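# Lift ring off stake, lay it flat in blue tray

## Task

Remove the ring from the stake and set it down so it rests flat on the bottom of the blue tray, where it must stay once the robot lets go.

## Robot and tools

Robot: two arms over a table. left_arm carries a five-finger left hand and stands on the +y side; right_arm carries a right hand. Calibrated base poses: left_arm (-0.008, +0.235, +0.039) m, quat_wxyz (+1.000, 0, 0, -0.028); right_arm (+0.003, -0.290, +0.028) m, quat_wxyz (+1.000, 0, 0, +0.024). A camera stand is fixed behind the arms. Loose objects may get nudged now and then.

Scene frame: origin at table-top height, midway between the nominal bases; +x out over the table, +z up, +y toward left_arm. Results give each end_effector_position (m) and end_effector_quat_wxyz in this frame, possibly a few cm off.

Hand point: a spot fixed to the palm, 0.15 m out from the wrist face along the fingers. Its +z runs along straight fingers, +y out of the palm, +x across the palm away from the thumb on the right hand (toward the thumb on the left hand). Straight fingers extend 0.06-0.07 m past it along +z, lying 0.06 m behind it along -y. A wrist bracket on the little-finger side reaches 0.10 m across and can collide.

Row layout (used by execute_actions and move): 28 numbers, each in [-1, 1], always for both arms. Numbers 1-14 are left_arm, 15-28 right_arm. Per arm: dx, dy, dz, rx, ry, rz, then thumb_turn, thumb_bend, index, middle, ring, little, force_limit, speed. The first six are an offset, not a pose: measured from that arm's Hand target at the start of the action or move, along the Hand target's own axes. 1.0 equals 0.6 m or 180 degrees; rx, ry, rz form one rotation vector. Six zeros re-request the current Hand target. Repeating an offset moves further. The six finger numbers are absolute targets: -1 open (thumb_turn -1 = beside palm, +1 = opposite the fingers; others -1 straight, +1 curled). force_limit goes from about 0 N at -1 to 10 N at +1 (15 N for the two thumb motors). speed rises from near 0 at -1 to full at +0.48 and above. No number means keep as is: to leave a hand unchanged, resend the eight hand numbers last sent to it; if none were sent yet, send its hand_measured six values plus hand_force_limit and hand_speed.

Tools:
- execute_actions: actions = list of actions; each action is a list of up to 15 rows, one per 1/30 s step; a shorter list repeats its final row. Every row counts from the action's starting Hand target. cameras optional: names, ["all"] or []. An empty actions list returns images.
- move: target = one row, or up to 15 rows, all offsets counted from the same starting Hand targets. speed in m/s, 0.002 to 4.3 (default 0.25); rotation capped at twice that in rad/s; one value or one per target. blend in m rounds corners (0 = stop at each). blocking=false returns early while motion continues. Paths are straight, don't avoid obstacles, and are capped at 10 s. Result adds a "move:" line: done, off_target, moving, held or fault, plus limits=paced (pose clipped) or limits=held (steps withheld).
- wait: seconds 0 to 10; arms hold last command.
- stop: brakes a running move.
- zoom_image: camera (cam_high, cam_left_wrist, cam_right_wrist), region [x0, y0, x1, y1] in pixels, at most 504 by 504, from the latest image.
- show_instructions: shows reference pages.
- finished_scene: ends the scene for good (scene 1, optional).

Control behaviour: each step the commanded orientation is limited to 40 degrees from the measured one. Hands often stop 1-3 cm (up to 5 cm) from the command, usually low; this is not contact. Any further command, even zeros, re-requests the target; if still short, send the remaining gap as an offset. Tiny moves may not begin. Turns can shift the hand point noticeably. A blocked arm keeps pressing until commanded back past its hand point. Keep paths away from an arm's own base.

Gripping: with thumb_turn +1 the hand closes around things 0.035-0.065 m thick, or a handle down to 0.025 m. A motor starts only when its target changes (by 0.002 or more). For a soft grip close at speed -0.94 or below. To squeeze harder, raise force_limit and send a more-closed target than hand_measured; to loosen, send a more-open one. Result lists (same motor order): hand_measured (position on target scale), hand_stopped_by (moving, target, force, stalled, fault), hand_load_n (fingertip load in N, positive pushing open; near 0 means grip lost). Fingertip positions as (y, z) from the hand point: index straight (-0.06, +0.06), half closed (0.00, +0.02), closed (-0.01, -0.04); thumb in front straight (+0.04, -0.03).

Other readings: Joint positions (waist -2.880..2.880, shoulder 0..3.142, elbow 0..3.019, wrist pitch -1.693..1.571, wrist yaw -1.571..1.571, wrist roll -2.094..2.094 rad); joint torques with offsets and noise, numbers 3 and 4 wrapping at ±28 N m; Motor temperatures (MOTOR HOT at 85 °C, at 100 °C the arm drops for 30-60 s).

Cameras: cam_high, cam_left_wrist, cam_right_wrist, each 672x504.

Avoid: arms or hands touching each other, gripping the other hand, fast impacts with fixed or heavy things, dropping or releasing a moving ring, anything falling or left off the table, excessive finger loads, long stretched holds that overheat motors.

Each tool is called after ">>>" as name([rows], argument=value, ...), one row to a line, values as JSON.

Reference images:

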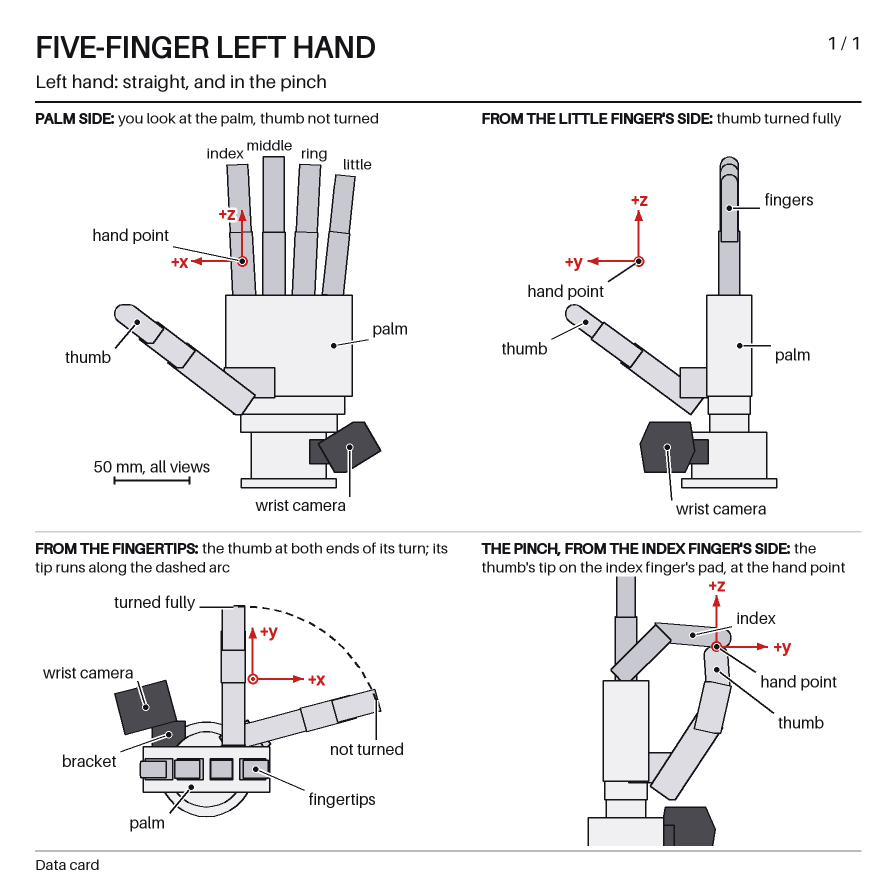

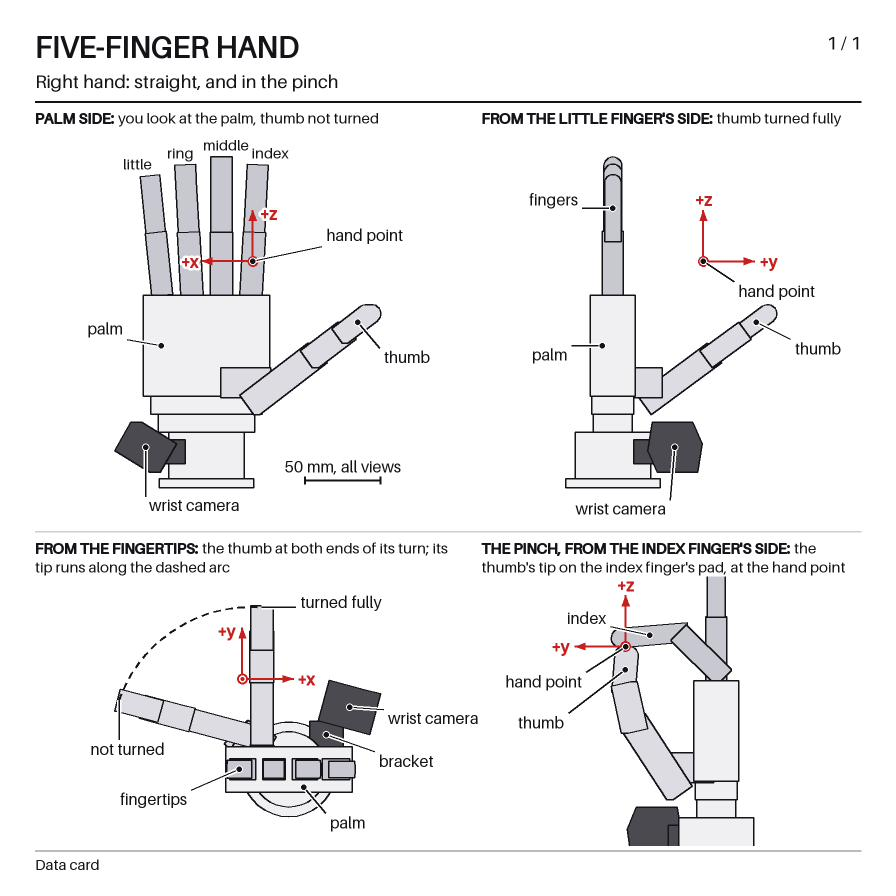

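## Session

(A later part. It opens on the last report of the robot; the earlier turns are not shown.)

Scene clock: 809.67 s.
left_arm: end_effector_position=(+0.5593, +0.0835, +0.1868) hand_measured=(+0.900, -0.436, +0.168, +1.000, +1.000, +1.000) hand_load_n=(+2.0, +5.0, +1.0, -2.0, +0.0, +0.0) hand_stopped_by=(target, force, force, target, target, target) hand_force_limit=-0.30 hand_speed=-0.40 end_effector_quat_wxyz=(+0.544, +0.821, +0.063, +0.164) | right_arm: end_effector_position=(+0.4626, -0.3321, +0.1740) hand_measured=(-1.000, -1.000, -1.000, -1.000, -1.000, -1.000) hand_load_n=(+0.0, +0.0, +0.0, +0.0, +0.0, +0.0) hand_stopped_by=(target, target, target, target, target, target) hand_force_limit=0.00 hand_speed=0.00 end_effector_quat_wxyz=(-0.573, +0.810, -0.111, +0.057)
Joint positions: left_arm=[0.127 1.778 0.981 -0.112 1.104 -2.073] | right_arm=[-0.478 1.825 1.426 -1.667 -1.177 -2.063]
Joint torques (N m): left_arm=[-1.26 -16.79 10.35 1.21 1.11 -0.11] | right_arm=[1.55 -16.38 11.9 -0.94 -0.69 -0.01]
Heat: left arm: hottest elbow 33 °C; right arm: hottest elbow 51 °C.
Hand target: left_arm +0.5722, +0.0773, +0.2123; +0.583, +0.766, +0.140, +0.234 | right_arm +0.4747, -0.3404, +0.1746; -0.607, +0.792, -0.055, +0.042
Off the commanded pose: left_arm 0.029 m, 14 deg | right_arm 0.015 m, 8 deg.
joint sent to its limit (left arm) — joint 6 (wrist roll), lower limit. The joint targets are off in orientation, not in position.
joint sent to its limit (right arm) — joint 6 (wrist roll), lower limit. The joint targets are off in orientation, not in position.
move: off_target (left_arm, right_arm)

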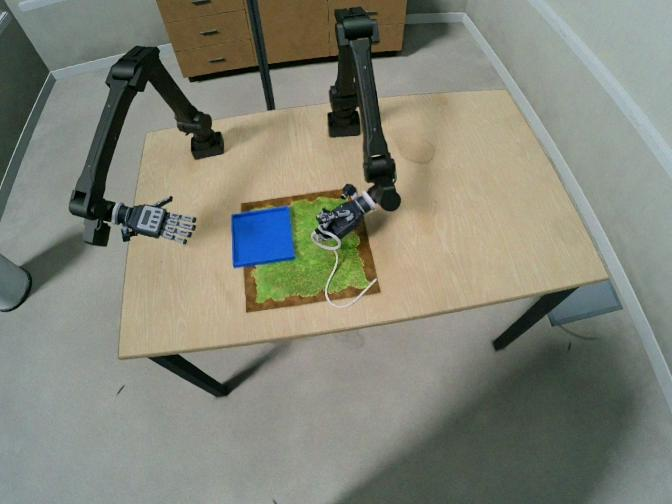

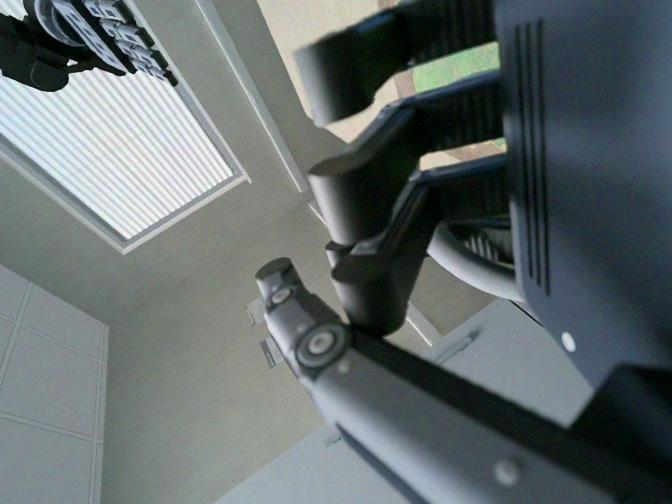

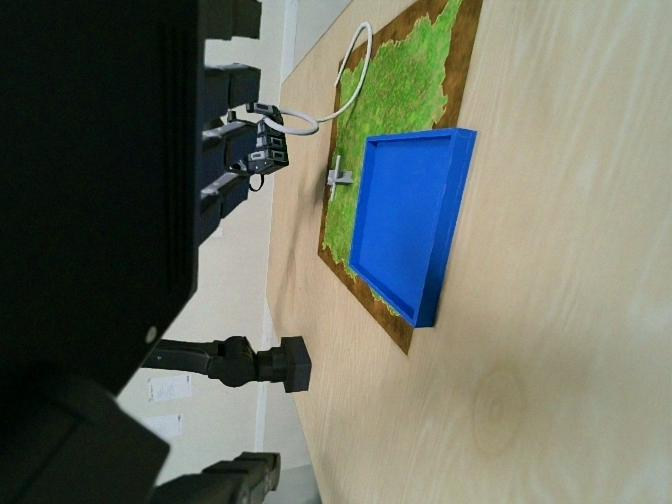

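>>> zoom_image(camera="cam_right_wrist", region=[210, 60, 370, 220])

>>> zoom_image(camera="cam_high", region=[290, 180, 390, 280])

Scaled by 3.150 from the camera's 672x504 image, which has a finer 960x720 frame.

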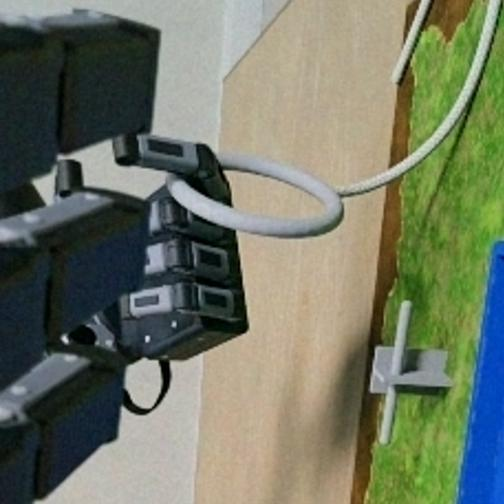

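Scaled by 5.040 from the camera's 672x504 image, which has a finer 960x720 frame.

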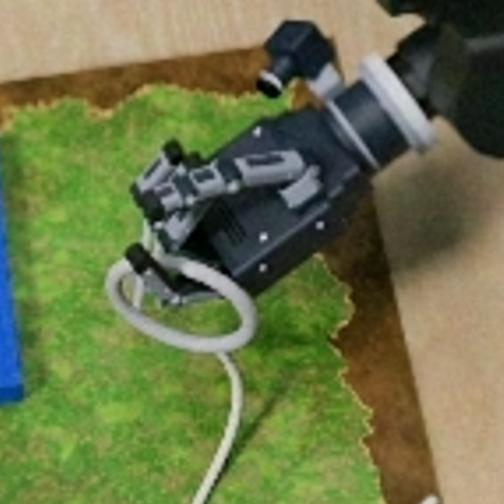

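>>> move(target=[-0.0715, 0.0951, 0.1273, 0.0256,0.0995,-0.0582, 0.9,0.0,0.4,1,1,1,-0.3,-0.4, 0.0161,0.0301,-0.1117,0,0,0,-1,-1,-1,-1,-1,-1,0,0], speed=0.08, cameras=["cam_high","cam_right_wrist"])

>>> zoom_image(camera="cam_high", region=[270, 180, 390, 300])

>>> zoom_image(camera="cam_right_wrist", region=[200, 50, 400, 250])

Scene clock: 821.77 s.
left_arm: end_effector_position=(+0.5589, -0.0138, +0.2094) hand_measured=(+0.900, -0.436, +0.168, +1.000, +1.000, +1.000) hand_load_n=(+2.5, +5.5, +0.5, -2.0, +0.0, +0.0) hand_stopped_by=(target, force, force, target, target, target) hand_force_limit=-0.30 hand_speed=-0.40 end_effector_quat_wxyz=(+0.464, +0.870, +0.023, +0.165) | right_arm: end_effector_position=(+0.4645, -0.3962, +0.1738) hand_measured=(-1.000, -1.000, -1.000, -1.000, -1.000, -1.000) hand_load_n=(+0.0, +0.0, +0.0, +0.0, +0.0, +0.0) hand_stopped_by=(target, target, target, target, target, target) hand_force_limit=0.00 hand_speed=0.00 end_effector_quat_wxyz=(-0.544, +0.823, -0.141, +0.079)
Joint positions: left_arm=[-0.077 1.694 1.059 -0.262 0.85 -2.073] | right_arm=[-0.583 1.853 1.498 -1.688 -1.112 -2.064]
Joint torques (N m): left_arm=[-1.08 -17.08 11.75 1.48 0.78 -0.1] | right_arm=[-0.5 -16.62 12.12 -0.8 -0.68 -0.06]
Heat: left arm: hottest elbow 33 °C; right arm: hottest elbow 49 °C.
Hand target: left_arm +0.5723, -0.0226, +0.2424; +0.541, +0.729, +0.305, +0.289 | right_arm +0.4746, -0.4104, +0.1745; -0.607, +0.791, -0.055, +0.042
Off the commanded pose: left_arm 0.037 m, 40 deg; orientation clipped | right_arm 0.017 m, 13 deg.
joint sent to its limit (left arm) — joint 6 (wrist roll), lower limit. The joint targets are off in orientation, not in position.
joint sent to its limit (right arm) — joint 4 (wrist pitch), lower limit; joint 6 (wrist roll), lower limit. The joint targets are off in orientation, not in position.
move: off_target (left_arm, right_arm); limits=paced
Images, in order (width x height): cam_high 672x504, cam_right_wrist 672x504.

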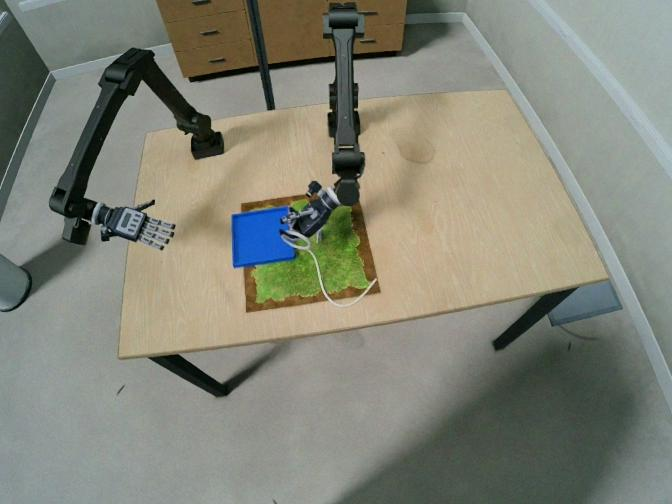

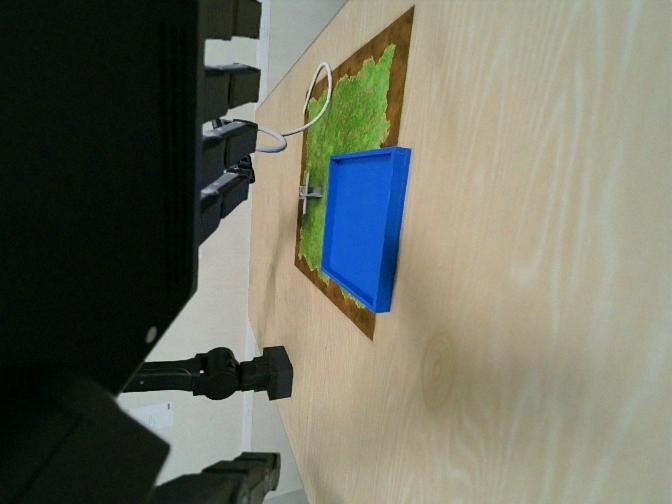

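Scaled by 4.200 from the camera's 672x504 image, which has a finer 960x720 frame.

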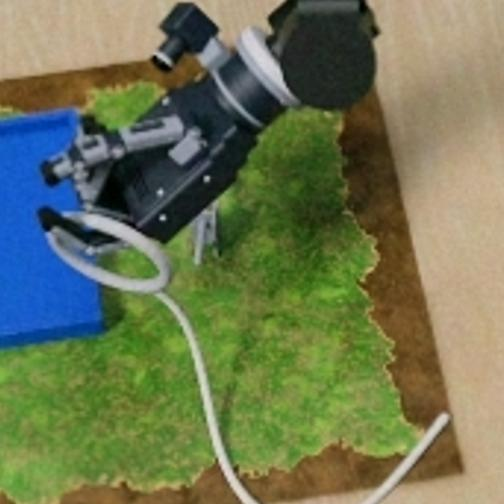

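Scaled by 2.520 from the camera's 672x504 image, which has a finer 960x720 frame.

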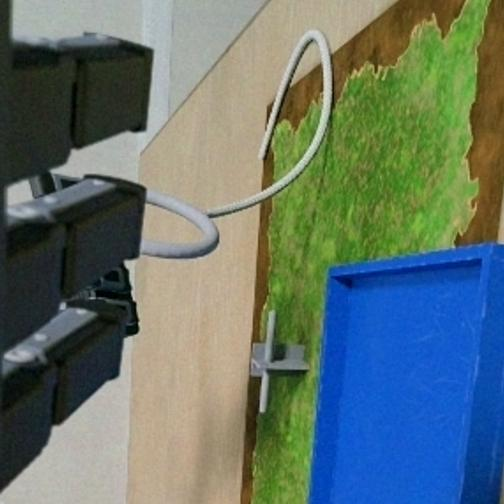

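>>> move(target=[-0.1844, 0.0999, 0.2525, -0.0005,-0.1921,0.0230, 0.9,0.0,0.4,1,1,1,-0.3,-0.4, 0,0,0,0,0,0,-1,-1,-1,-1,-1,-1,0,0], speed=0.1, cameras=["cam_high","cam_right_wrist"])

>>> zoom_image(camera="cam_high", region=[230, 200, 350, 320])

Scene clock: 828.17 s.
left_arm: end_effector_position=(+0.6119, -0.2030, +0.2454) hand_measured=(+0.900, -0.436, +0.168, +1.000, +1.000, +1.000) hand_load_n=(+2.0, +5.5, +1.0, -2.0, +0.0, +0.0) hand_stopped_by=(target, force, force, target, target, target) hand_force_limit=-0.30 hand_speed=-0.40 end_effector_quat_wxyz=(+0.531, +0.845, -0.071, +0.000) | right_arm: end_effector_position=(+0.4645, -0.3962, +0.1738) hand_measured=(-1.000, -1.000, -1.000, -1.000, -1.000, -1.000) hand_load_n=(+0.0, +0.0, +0.0, +0.0, +0.0, +0.0) hand_stopped_by=(target, target, target, target, target, target) hand_force_limit=0.00 hand_speed=0.00 end_effector_quat_wxyz=(-0.544, +0.823, -0.141, +0.079)
Joint positions: left_arm=[-0.309 2.062 1.707 -0.695 1.043 -2.073] | right_arm=[-0.583 1.853 1.498 -1.688 -1.112 -2.064]
Joint torques (N m): left_arm=[-0.32 -20.07 13.18 0.98 1.23 -0.1] | right_arm=[0.85 -16.26 12.15 -0.66 -0.76 -0.03]
Heat: left arm: hottest elbow 34 °C; right arm: hottest elbow 49 °C.
Hand target: left_arm +0.6223, -0.2129, +0.2525; +0.597, +0.792, +0.104, +0.079 | right_arm +0.4746, -0.4104, +0.1745; -0.607, +0.791, -0.055, +0.042
Off the commanded pose: left_arm 0.016 m, 24 deg | right_arm 0.017 m, 13 deg.
joint sent to its limit (left arm) — joint 6 (wrist roll), lower limit. The joint targets are off in orientation, not in position.
joint sent to its limit (right arm) — joint 4 (wrist pitch), lower limit; joint 6 (wrist roll), lower limit. The joint targets are off in orientation, not in position.
move: off_target (left_arm, right_arm)
Images, in order (width x height): cam_high 672x504, cam_right_wrist 672x504.

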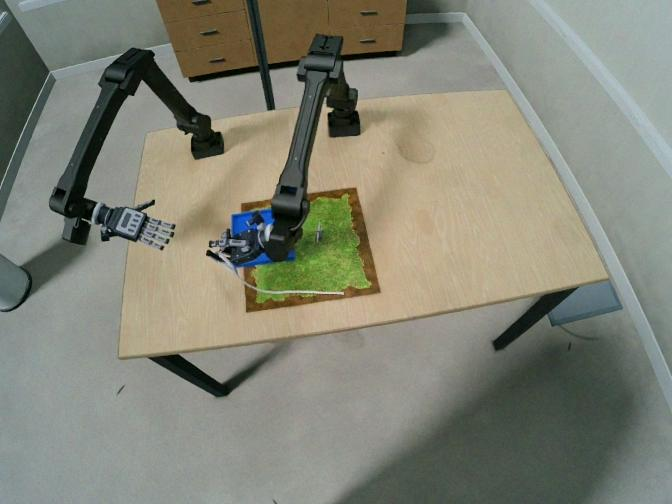

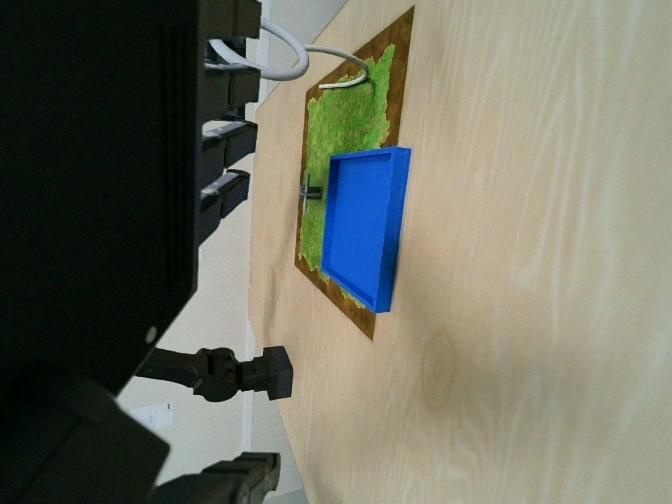

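Scaled by 4.200 from the camera's 672x504 image, which has a finer 960x720 frame.

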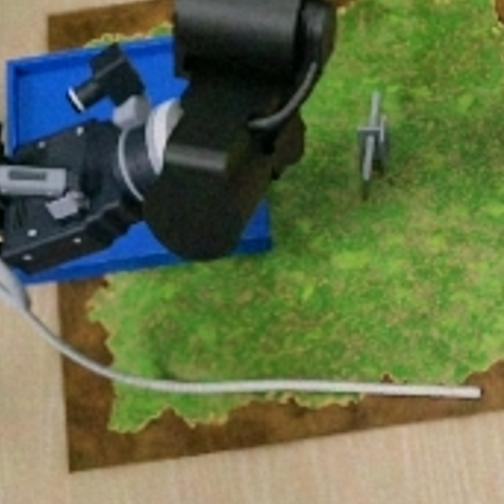

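>>> zoom_image(camera="cam_high", region=[190, 220, 270, 300])

>>> zoom_image(camera="cam_right_wrist", region=[190, 0, 350, 160])

Scaled by 6.300 from the camera's 672x504 image, which has a finer 960x720 frame.

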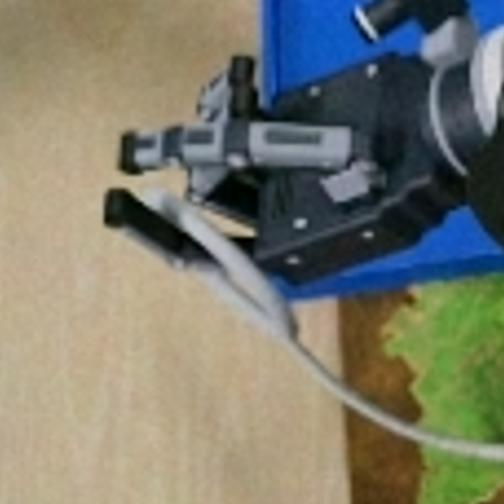

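Scaled by 3.150 from the camera's 672x504 image, which has a finer 960x720 frame.

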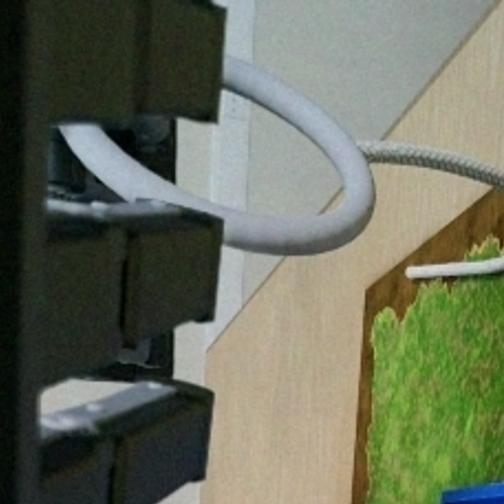

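>>> move(target=[-0.2219, -0.1214, -0.2424, 0,0,0, 0.9,0.0,0.4,1,1,1,-0.3,-0.4, 0,0,0,0,0,0,-1,-1,-1,-1,-1,-1,0,0], speed=0.1, cameras=["cam_high","cam_right_wrist"])

>>> zoom_image(camera="cam_high", region=[210, 190, 330, 310])

>>> zoom_image(camera="cam_right_wrist", region=[220, 20, 420, 220])

Scene clock: 832.57 s.
left_arm: end_effector_position=(+0.4508, -0.0978, +0.2136) hand_measured=(+0.900, -0.436, +0.168, +1.000, +1.000, +1.000) hand_load_n=(+2.5, +5.0, +1.0, -2.0, +0.0, +0.0) hand_stopped_by=(target, force, force, target, target, target) hand_force_limit=-0.30 hand_speed=-0.40 end_effector_quat_wxyz=(+0.547, +0.836, -0.036, -0.004) | right_arm: end_effector_position=(+0.4645, -0.3962, +0.1738) hand_measured=(-1.000, -1.000, -1.000, -1.000, -1.000, -1.000) hand_load_n=(-0.5, +0.0, +0.0, +0.0, +0.0, +0.0) hand_stopped_by=(target, target, target, target, target, target) hand_force_limit=0.00 hand_speed=0.00 end_effector_quat_wxyz=(-0.544, +0.823, -0.141, +0.079)
Joint positions: left_arm=[-0.228 1.669 0.993 -0.407 1.099 -2.073] | right_arm=[-0.583 1.853 1.498 -1.688 -1.112 -2.064]
Joint torques (N m): left_arm=[0.56 -15.79 6.75 1.87 1.24 -0.07] | right_arm=[0.03 -16.5 12.31 -0.66 -0.68 -0.06]
Heat: left arm: hottest elbow 34 °C; right arm: hottest elbow 49 °C.
Hand target: left_arm +0.4524, -0.0929, +0.2223; +0.597, +0.792, +0.104, +0.079 | right_arm +0.4746, -0.4104, +0.1745; -0.607, +0.791, -0.055, +0.042
Off the commanded pose: left_arm 0.010 m, 20 deg | right_arm 0.017 m, 13 deg.
joint sent to its limit (left arm) — joint 6 (wrist roll), lower limit. The joint targets are off in orientation, not in position.
joint sent to its limit (right arm) — joint 4 (wrist pitch), lower limit; joint 6 (wrist roll), lower limit. The joint targets are off in orientation, not in position.
move: off_target (left_arm, right_arm)
Images, in order (width x height): cam_high 672x504, cam_right_wrist 672x504.

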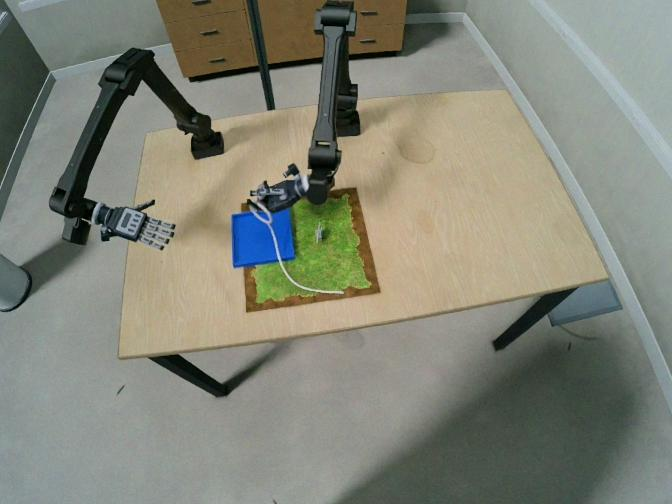

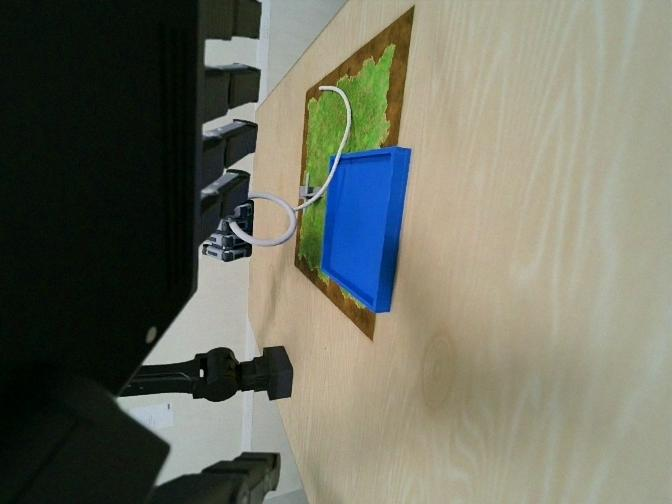

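Scaled by 4.200 from the camera's 672x504 image, which has a finer 960x720 frame.

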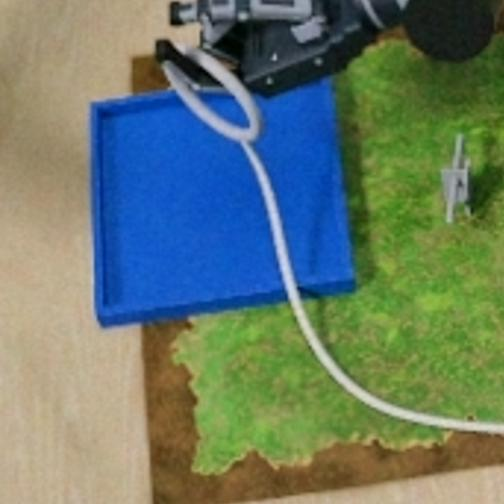

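Scaled by 2.520 from the camera's 672x504 image, which has a finer 960x720 frame.

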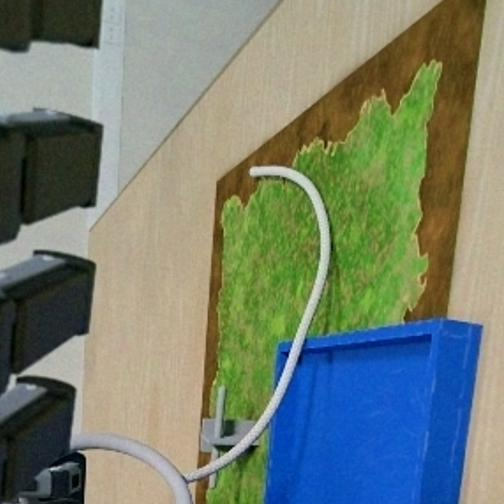

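>>> zoom_image(camera="cam_right_wrist", region=[190, 160, 350, 320])

>>> zoom_image(camera="cam_high", region=[235, 185, 295, 245])

Scaled by 3.150 from the camera's 672x504 image, which has a finer 960x720 frame.

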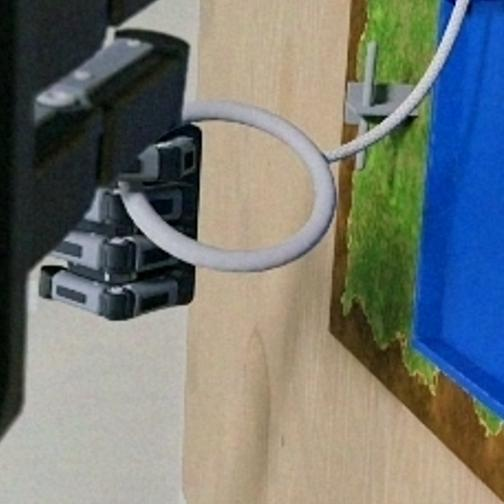

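Scaled by 8.400 from the camera's 672x504 image, which has a finer 960x720 frame.

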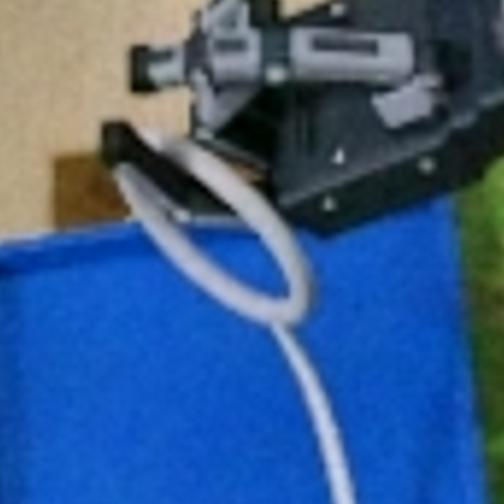

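>>> move([
  [-0.0544, 0.0293, 0.1021, 0,0,0, 0.9,0.0,0.4,1,1,1,-0.3,-0.4, 0,0,0,0,0,0,-1,-1,-1,-1,-1,-1,0,0],
  [-0.0544, -0.0188, 0.1159, 0,0,0, 0.9,0.0,0.4,1,1,1,-0.3,-0.4, 0,0,0,0,0,0,-1,-1,-1,-1,-1,-1,0,0],
], speed=[0.1,0.05], blend=[0.02,0], cameras=["cam_high","cam_right_wrist"])

>>> zoom_image(camera="cam_right_wrist", region=[190, 130, 400, 340])

>>> zoom_image(camera="cam_high", region=[225, 185, 305, 265])

Scene clock: 838.67 s.
left_arm: end_effector_position=(+0.4311, -0.1532, +0.1891) hand_measured=(+0.900, -0.436, +0.168, +1.000, +1.000, +1.000) hand_load_n=(+2.5, +5.0, +1.0, -2.0, +0.0, +0.0) hand_stopped_by=(target, force, force, target, target, target) hand_force_limit=-0.30 hand_speed=-0.40 end_effector_quat_wxyz=(+0.531, +0.843, -0.083, -0.014) | right_arm: end_effector_position=(+0.4645, -0.3962, +0.1738) hand_measured=(-1.000, -1.000, -1.000, -1.000, -1.000, -1.000) hand_load_n=(+0.0, +0.0, +0.0, +0.0, +0.0, +0.0) hand_stopped_by=(target, target, target, target, target, target) hand_force_limit=0.00 hand_speed=0.00 end_effector_quat_wxyz=(-0.544, +0.823, -0.141, +0.079)
Joint positions: left_arm=[-0.341 1.734 1.022 -0.349 1.048 -2.073] | right_arm=[-0.583 1.853 1.498 -1.688 -1.112 -2.064]
Joint torques (N m): left_arm=[-0.73 -13.8 9.33 1.84 1.02 -0.09] | right_arm=[0.32 -16.62 12.18 -0.5 -0.63 -0.05]
Heat: left arm: hottest elbow 34 °C; right arm: hottest elbow 48 °C.
Hand target: left_arm +0.4374, -0.1629, +0.1922; +0.597, +0.792, +0.104, +0.079 | right_arm +0.4746, -0.4104, +0.1745; -0.607, +0.791, -0.055, +0.042
Off the commanded pose: left_arm 0.012 m, 26 deg | right_arm 0.017 m, 13 deg.
joint sent to its limit (left arm) — joint 6 (wrist roll), lower limit. The joint targets are off in orientation, not in position.
joint sent to its limit (right arm) — joint 4 (wrist pitch), lower limit; joint 6 (wrist roll), lower limit. The joint targets are off in orientation, not in position.
move: off_target (left_arm, right_arm); blend cut to 0.015 m at target 1
Images, in order (width x height): cam_high 672x504, cam_right_wrist 672x504.

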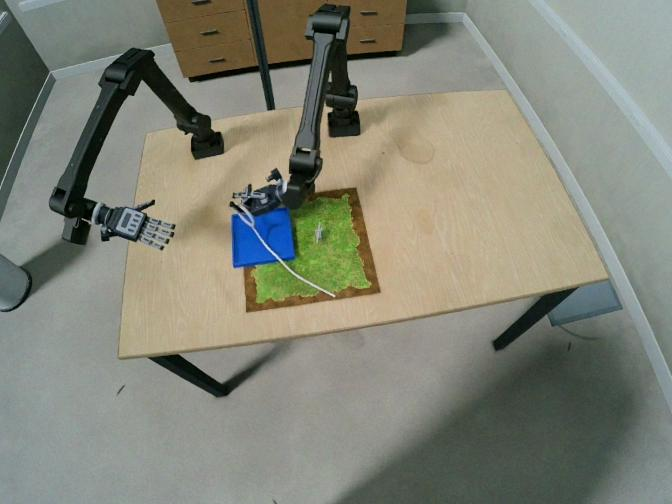

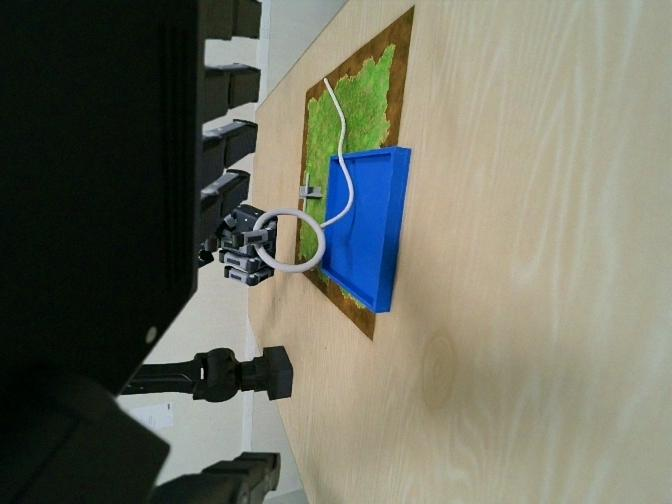

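Scaled by 2.400 from the camera's 672x504 image, which has a finer 960x720 frame.

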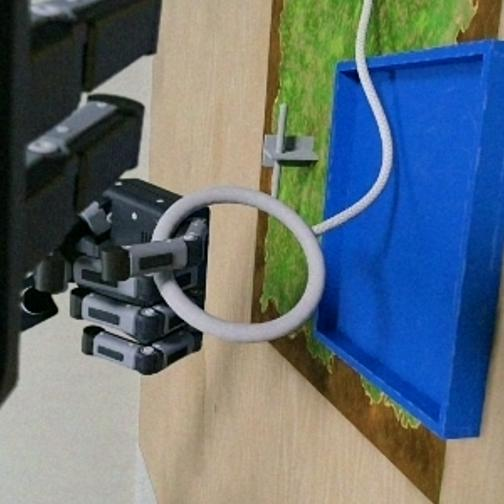

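Scaled by 6.300 from the camera's 672x504 image, which has a finer 960x720 frame.

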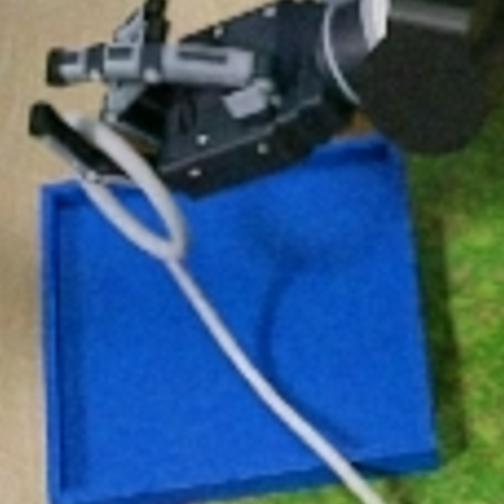

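>>> move(target=[-0.0371, -0.0365, 0.0540, 0,0,0, 0.9,0.0,0.4,1,1,1,-0.3,-0.4, 0,0,0,0,0,0,-1,-1,-1,-1,-1,-1,0,0], speed=0.05, cameras=["cam_high","cam_right_wrist"])

>>> zoom_image(camera="cam_right_wrist", region=[190, 130, 400, 340])

>>> zoom_image(camera="cam_high", region=[225, 185, 305, 265])

Scene clock: 844.63 s.
left_arm: end_effector_position=(+0.4164, -0.1818, +0.1602) hand_measured=(+0.900, -0.436, +0.168, +1.000, +1.000, +1.000) hand_load_n=(+2.5, +5.5, +1.5, -2.0, +0.0, +0.0) hand_stopped_by=(target, force, force, target, target, target) hand_force_limit=-0.30 hand_speed=-0.40 end_effector_quat_wxyz=(+0.523, +0.845, -0.108, -0.018) | right_arm: end_effector_position=(+0.4645, -0.3962, +0.1738) hand_measured=(-1.000, -1.000, -1.000, -1.000, -1.000, -1.000) hand_load_n=(+0.0, -0.5, -0.5, +0.0, +0.0, +0.0) hand_stopped_by=(target, target, target, target, target, target) hand_force_limit=0.00 hand_speed=0.00 end_effector_quat_wxyz=(-0.544, +0.823, -0.141, +0.079)
Joint positions: left_arm=[-0.402 1.796 1.022 -0.274 1.022 -2.073] | right_arm=[-0.583 1.853 1.498 -1.688 -1.112 -2.064]
Joint torques (N m): left_arm=[-1.32 -14.27 9.18 2 1 -0.07] | right_arm=[0.21 -16.56 12.33 -0.8 -0.7 -0.11]
Heat: left arm: hottest elbow 34 °C; right arm: hottest elbow 48 °C.
Hand target: left_arm +0.4224, -0.1928, +0.1623; +0.597, +0.792, +0.104, +0.079 | right_arm +0.4746, -0.4104, +0.1745; -0.607, +0.791, -0.055, +0.042
Off the commanded pose: left_arm 0.013 m, 29 deg | right_arm 0.017 m, 13 deg.
joint sent to its limit (left arm) — joint 6 (wrist roll), lower limit. The joint targets are off in orientation, not in position.
joint sent to its limit (right arm) — joint 4 (wrist pitch), lower limit; joint 6 (wrist roll), lower limit. The joint targets are off in orientation, not in position.
move: off_target (left_arm, right_arm)
Images, in order (width x height): cam_high 672x504, cam_right_wrist 672x504.

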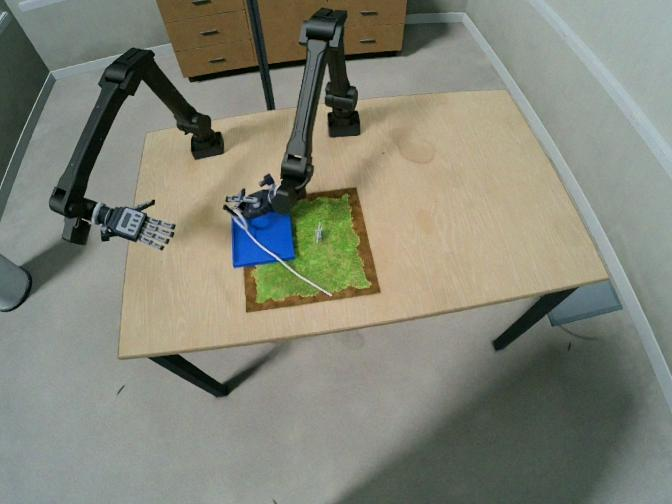

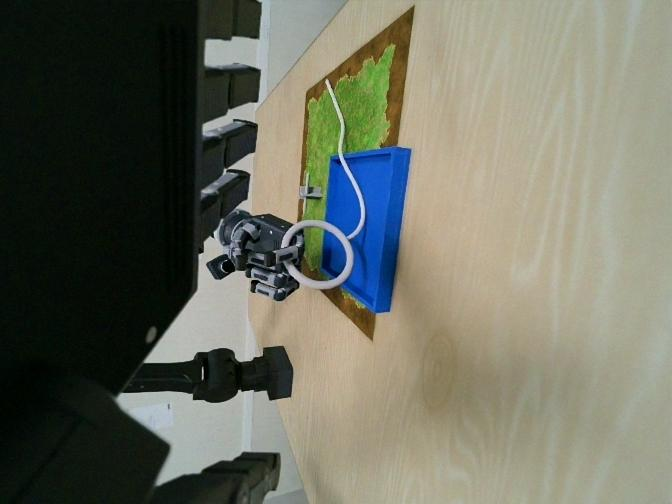

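Scaled by 2.400 from the camera's 672x504 image, which has a finer 960x720 frame.

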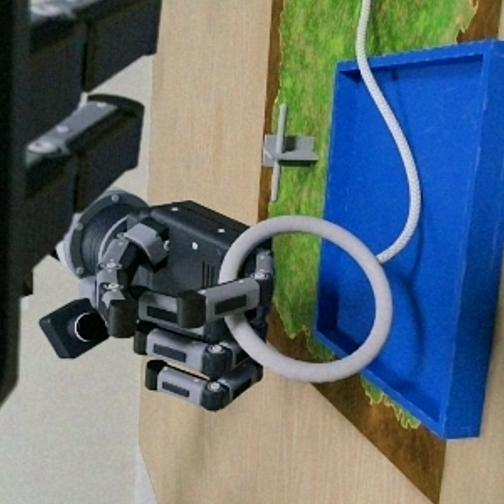

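Scaled by 6.300 from the camera's 672x504 image, which has a finer 960x720 frame.

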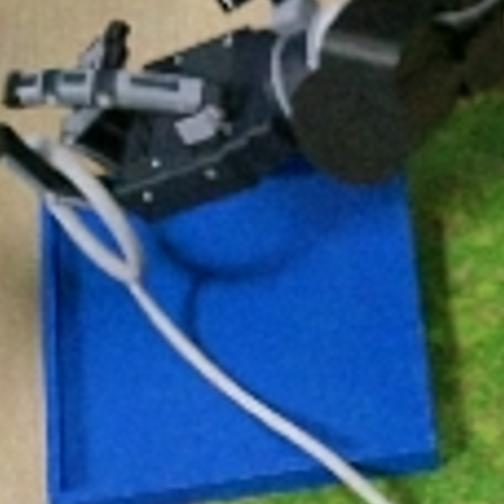

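>>> move(target=[0.0043, -0.0525, -0.0017, 0,0,0, 0.9,0.0,0.4,1,1,1,-0.3,-0.4, 0,0,0,0,0,0,-1,-1,-1,-1,-1,-1,0,0], speed=0.05, cameras=["cam_high","cam_right_wrist"])

>>> zoom_image(camera="cam_right_wrist", region=[190, 130, 400, 340])

>>> zoom_image(camera="cam_high", region=[225, 185, 305, 265])

Scene clock: 850.83 s.
left_arm: end_effector_position=(+0.4229, -0.1850, +0.1456) hand_measured=(+0.900, -0.436, +0.168, +1.000, +1.000, +1.000) hand_load_n=(+2.0, +5.5, +1.0, -2.0, +0.0, +0.0) hand_stopped_by=(target, force, force, target, target, target) hand_force_limit=-0.30 hand_speed=-0.40 end_effector_quat_wxyz=(+0.527, +0.842, -0.117, -0.002) | right_arm: end_effector_position=(+0.4645, -0.3962, +0.1738) hand_measured=(-1.000, -1.000, -1.000, -1.000, -1.000, -1.000) hand_load_n=(-0.5, +0.0, +0.0, +0.0, +0.0, +0.0) hand_stopped_by=(target, target, target, target, target, target) hand_force_limit=0.00 hand_speed=0.00 end_effector_quat_wxyz=(-0.544, +0.823, -0.141, +0.079)
Joint positions: left_arm=[-0.402 1.84 1.022 -0.193 1.018 -2.073] | right_arm=[-0.583 1.853 1.498 -1.688 -1.112 -2.064]
Joint torques (N m): left_arm=[0.38 -14.56 5.81 2 0.95 -0.09] | right_arm=[0.15 -15.21 12.08 -0.51 -0.7 -0.06]
Heat: left arm: hottest elbow 34 °C; right arm: hottest elbow 48 °C.
Hand target: left_arm +0.4223, -0.1830, +0.1323; +0.597, +0.792, +0.104, +0.079 | right_arm +0.4746, -0.4104, +0.1745; -0.607, +0.791, -0.055, +0.042
Off the commanded pose: left_arm 0.013 m, 29 deg | right_arm 0.017 m, 13 deg.
joint sent to its limit (left arm) — joint 6 (wrist roll), lower limit. The joint targets are off in orientation, not in position.
joint sent to its limit (right arm) — joint 4 (wrist pitch), lower limit; joint 6 (wrist roll), lower limit. The joint targets are off in orientation, not in position.
move: off_target (left_arm, right_arm)
Images, in order (width x height): cam_high 672x504, cam_right_wrist 672x504.

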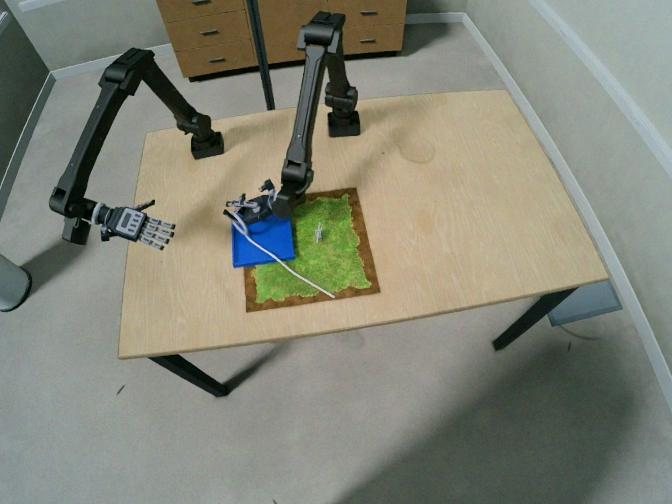

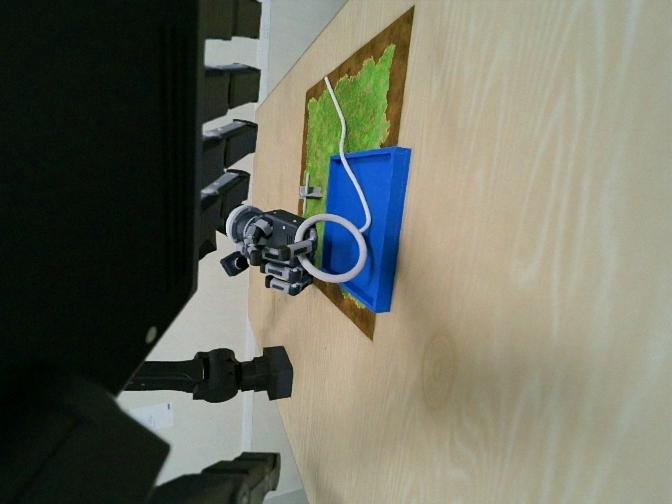

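Scaled by 2.400 from the camera's 672x504 image, which has a finer 960x720 frame.

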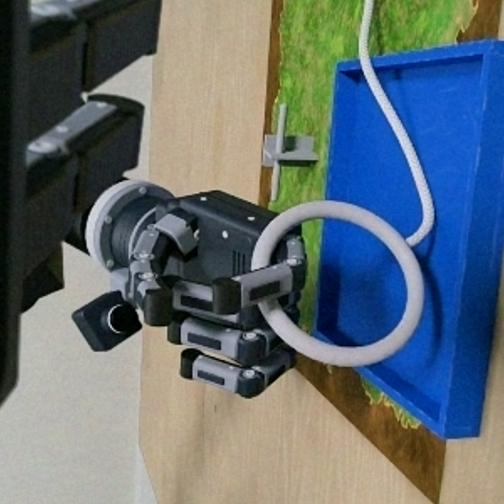

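Scaled by 6.300 from the camera's 672x504 image, which has a finer 960x720 frame.

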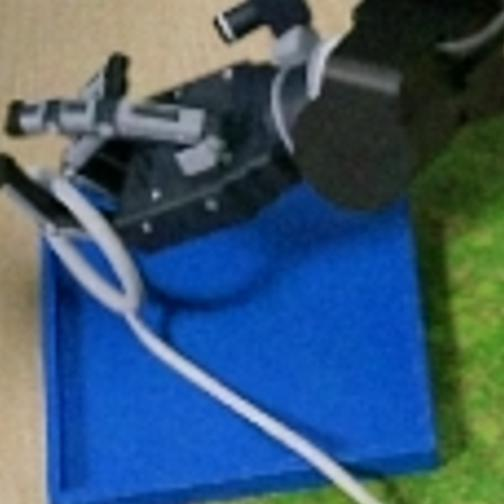

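>>> move(target=[0.0043, -0.0237, -0.0100, 0,0,0, 0.9,0.0,0.4,1,1,1,-0.3,-0.4, 0,0,0,0,0,0,-1,-1,-1,-1,-1,-1,0,0], speed=0.04, cameras=["cam_high","cam_right_wrist"])

>>> zoom_image(camera="cam_right_wrist", region=[190, 130, 400, 340])

>>> zoom_image(camera="cam_high", region=[225, 185, 305, 265])

Scene clock: 857.70 s.
left_arm: end_effector_position=(+0.4196, -0.1790, +0.1344) hand_measured=(+0.900, -0.436, +0.168, +1.000, +1.000, +1.000) hand_load_n=(+2.5, +5.0, +1.0, -2.0, +0.0, +0.0) hand_stopped_by=(target, force, force, target, target, target) hand_force_limit=-0.30 hand_speed=-0.40 end_effector_quat_wxyz=(+0.528, +0.841, -0.115, +0.000) | right_arm: end_effector_position=(+0.4645, -0.3962, +0.1738) hand_measured=(-1.000, -1.000, -1.000, -1.000, -1.000, -1.000) hand_load_n=(+0.0, +0.0, +0.0, +0.0, +0.0, +0.0) hand_stopped_by=(target, target, target, target, target, target) hand_force_limit=0.00 hand_speed=0.00 end_effector_quat_wxyz=(-0.544, +0.823, -0.141, +0.079)
Joint positions: left_arm=[-0.395 1.852 0.995 -0.151 1.021 -2.073] | right_arm=[-0.583 1.853 1.498 -1.688 -1.112 -2.064]
Joint torques (N m): left_arm=[0.79 -14.1 5.71 2.02 1.07 -0.1] | right_arm=[0.44 -16.85 12.25 -0.61 -0.69 -0.03]
Heat: left arm: hottest elbow 34 °C; right arm: hottest elbow 48 °C.
Hand target: left_arm +0.4223, -0.1728, +0.1201; +0.597, +0.792, +0.104, +0.079 | right_arm +0.4746, -0.4104, +0.1745; -0.607, +0.791, -0.055, +0.042
Off the commanded pose: left_arm 0.016 m, 28 deg | right_arm 0.017 m, 13 deg.
joint sent to its limit (left arm) — joint 6 (wrist roll), lower limit. The joint targets are off in orientation, not in position.
joint sent to its limit (right arm) — joint 4 (wrist pitch), lower limit; joint 6 (wrist roll), lower limit. The joint targets are off in orientation, not in position.
move: off_target (left_arm, right_arm)
Images, in order (width x height): cam_high 672x504, cam_right_wrist 672x504.

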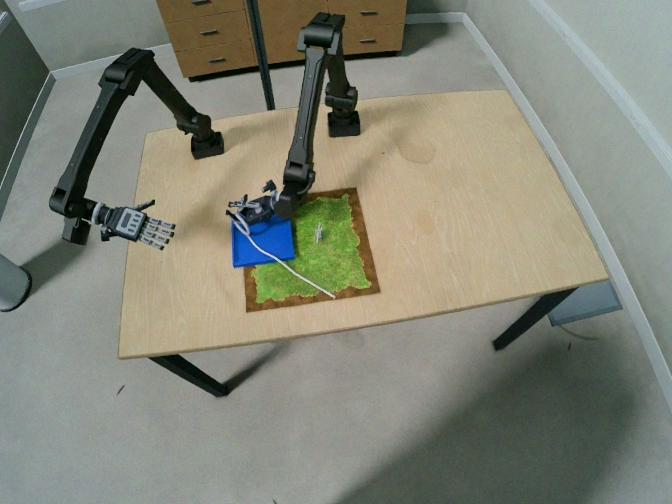

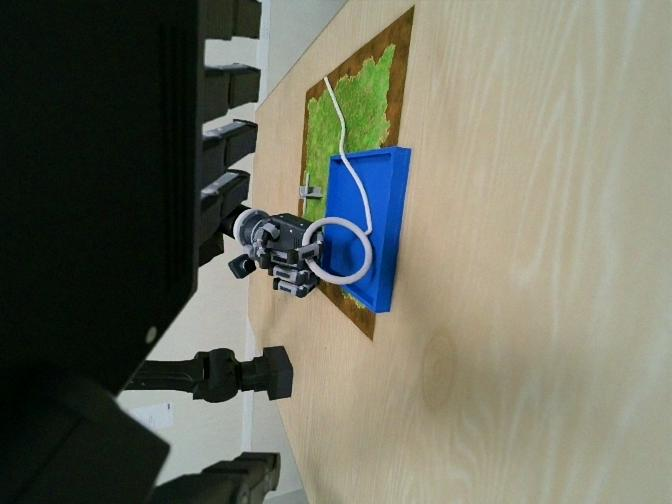

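Scaled by 2.400 from the camera's 672x504 image, which has a finer 960x720 frame.

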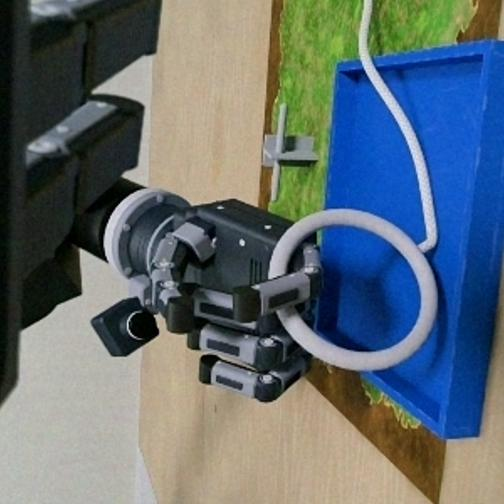

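Scaled by 6.300 from the camera's 672x504 image, which has a finer 960x720 frame.

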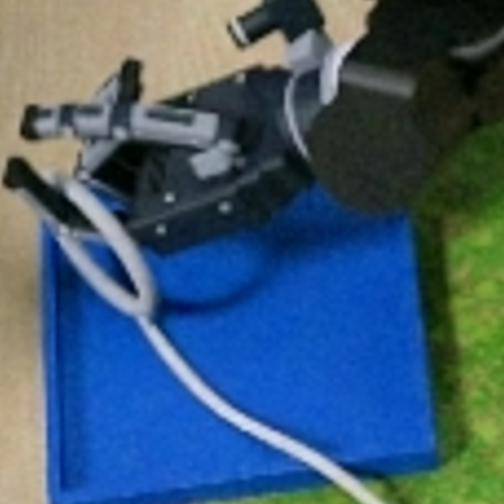

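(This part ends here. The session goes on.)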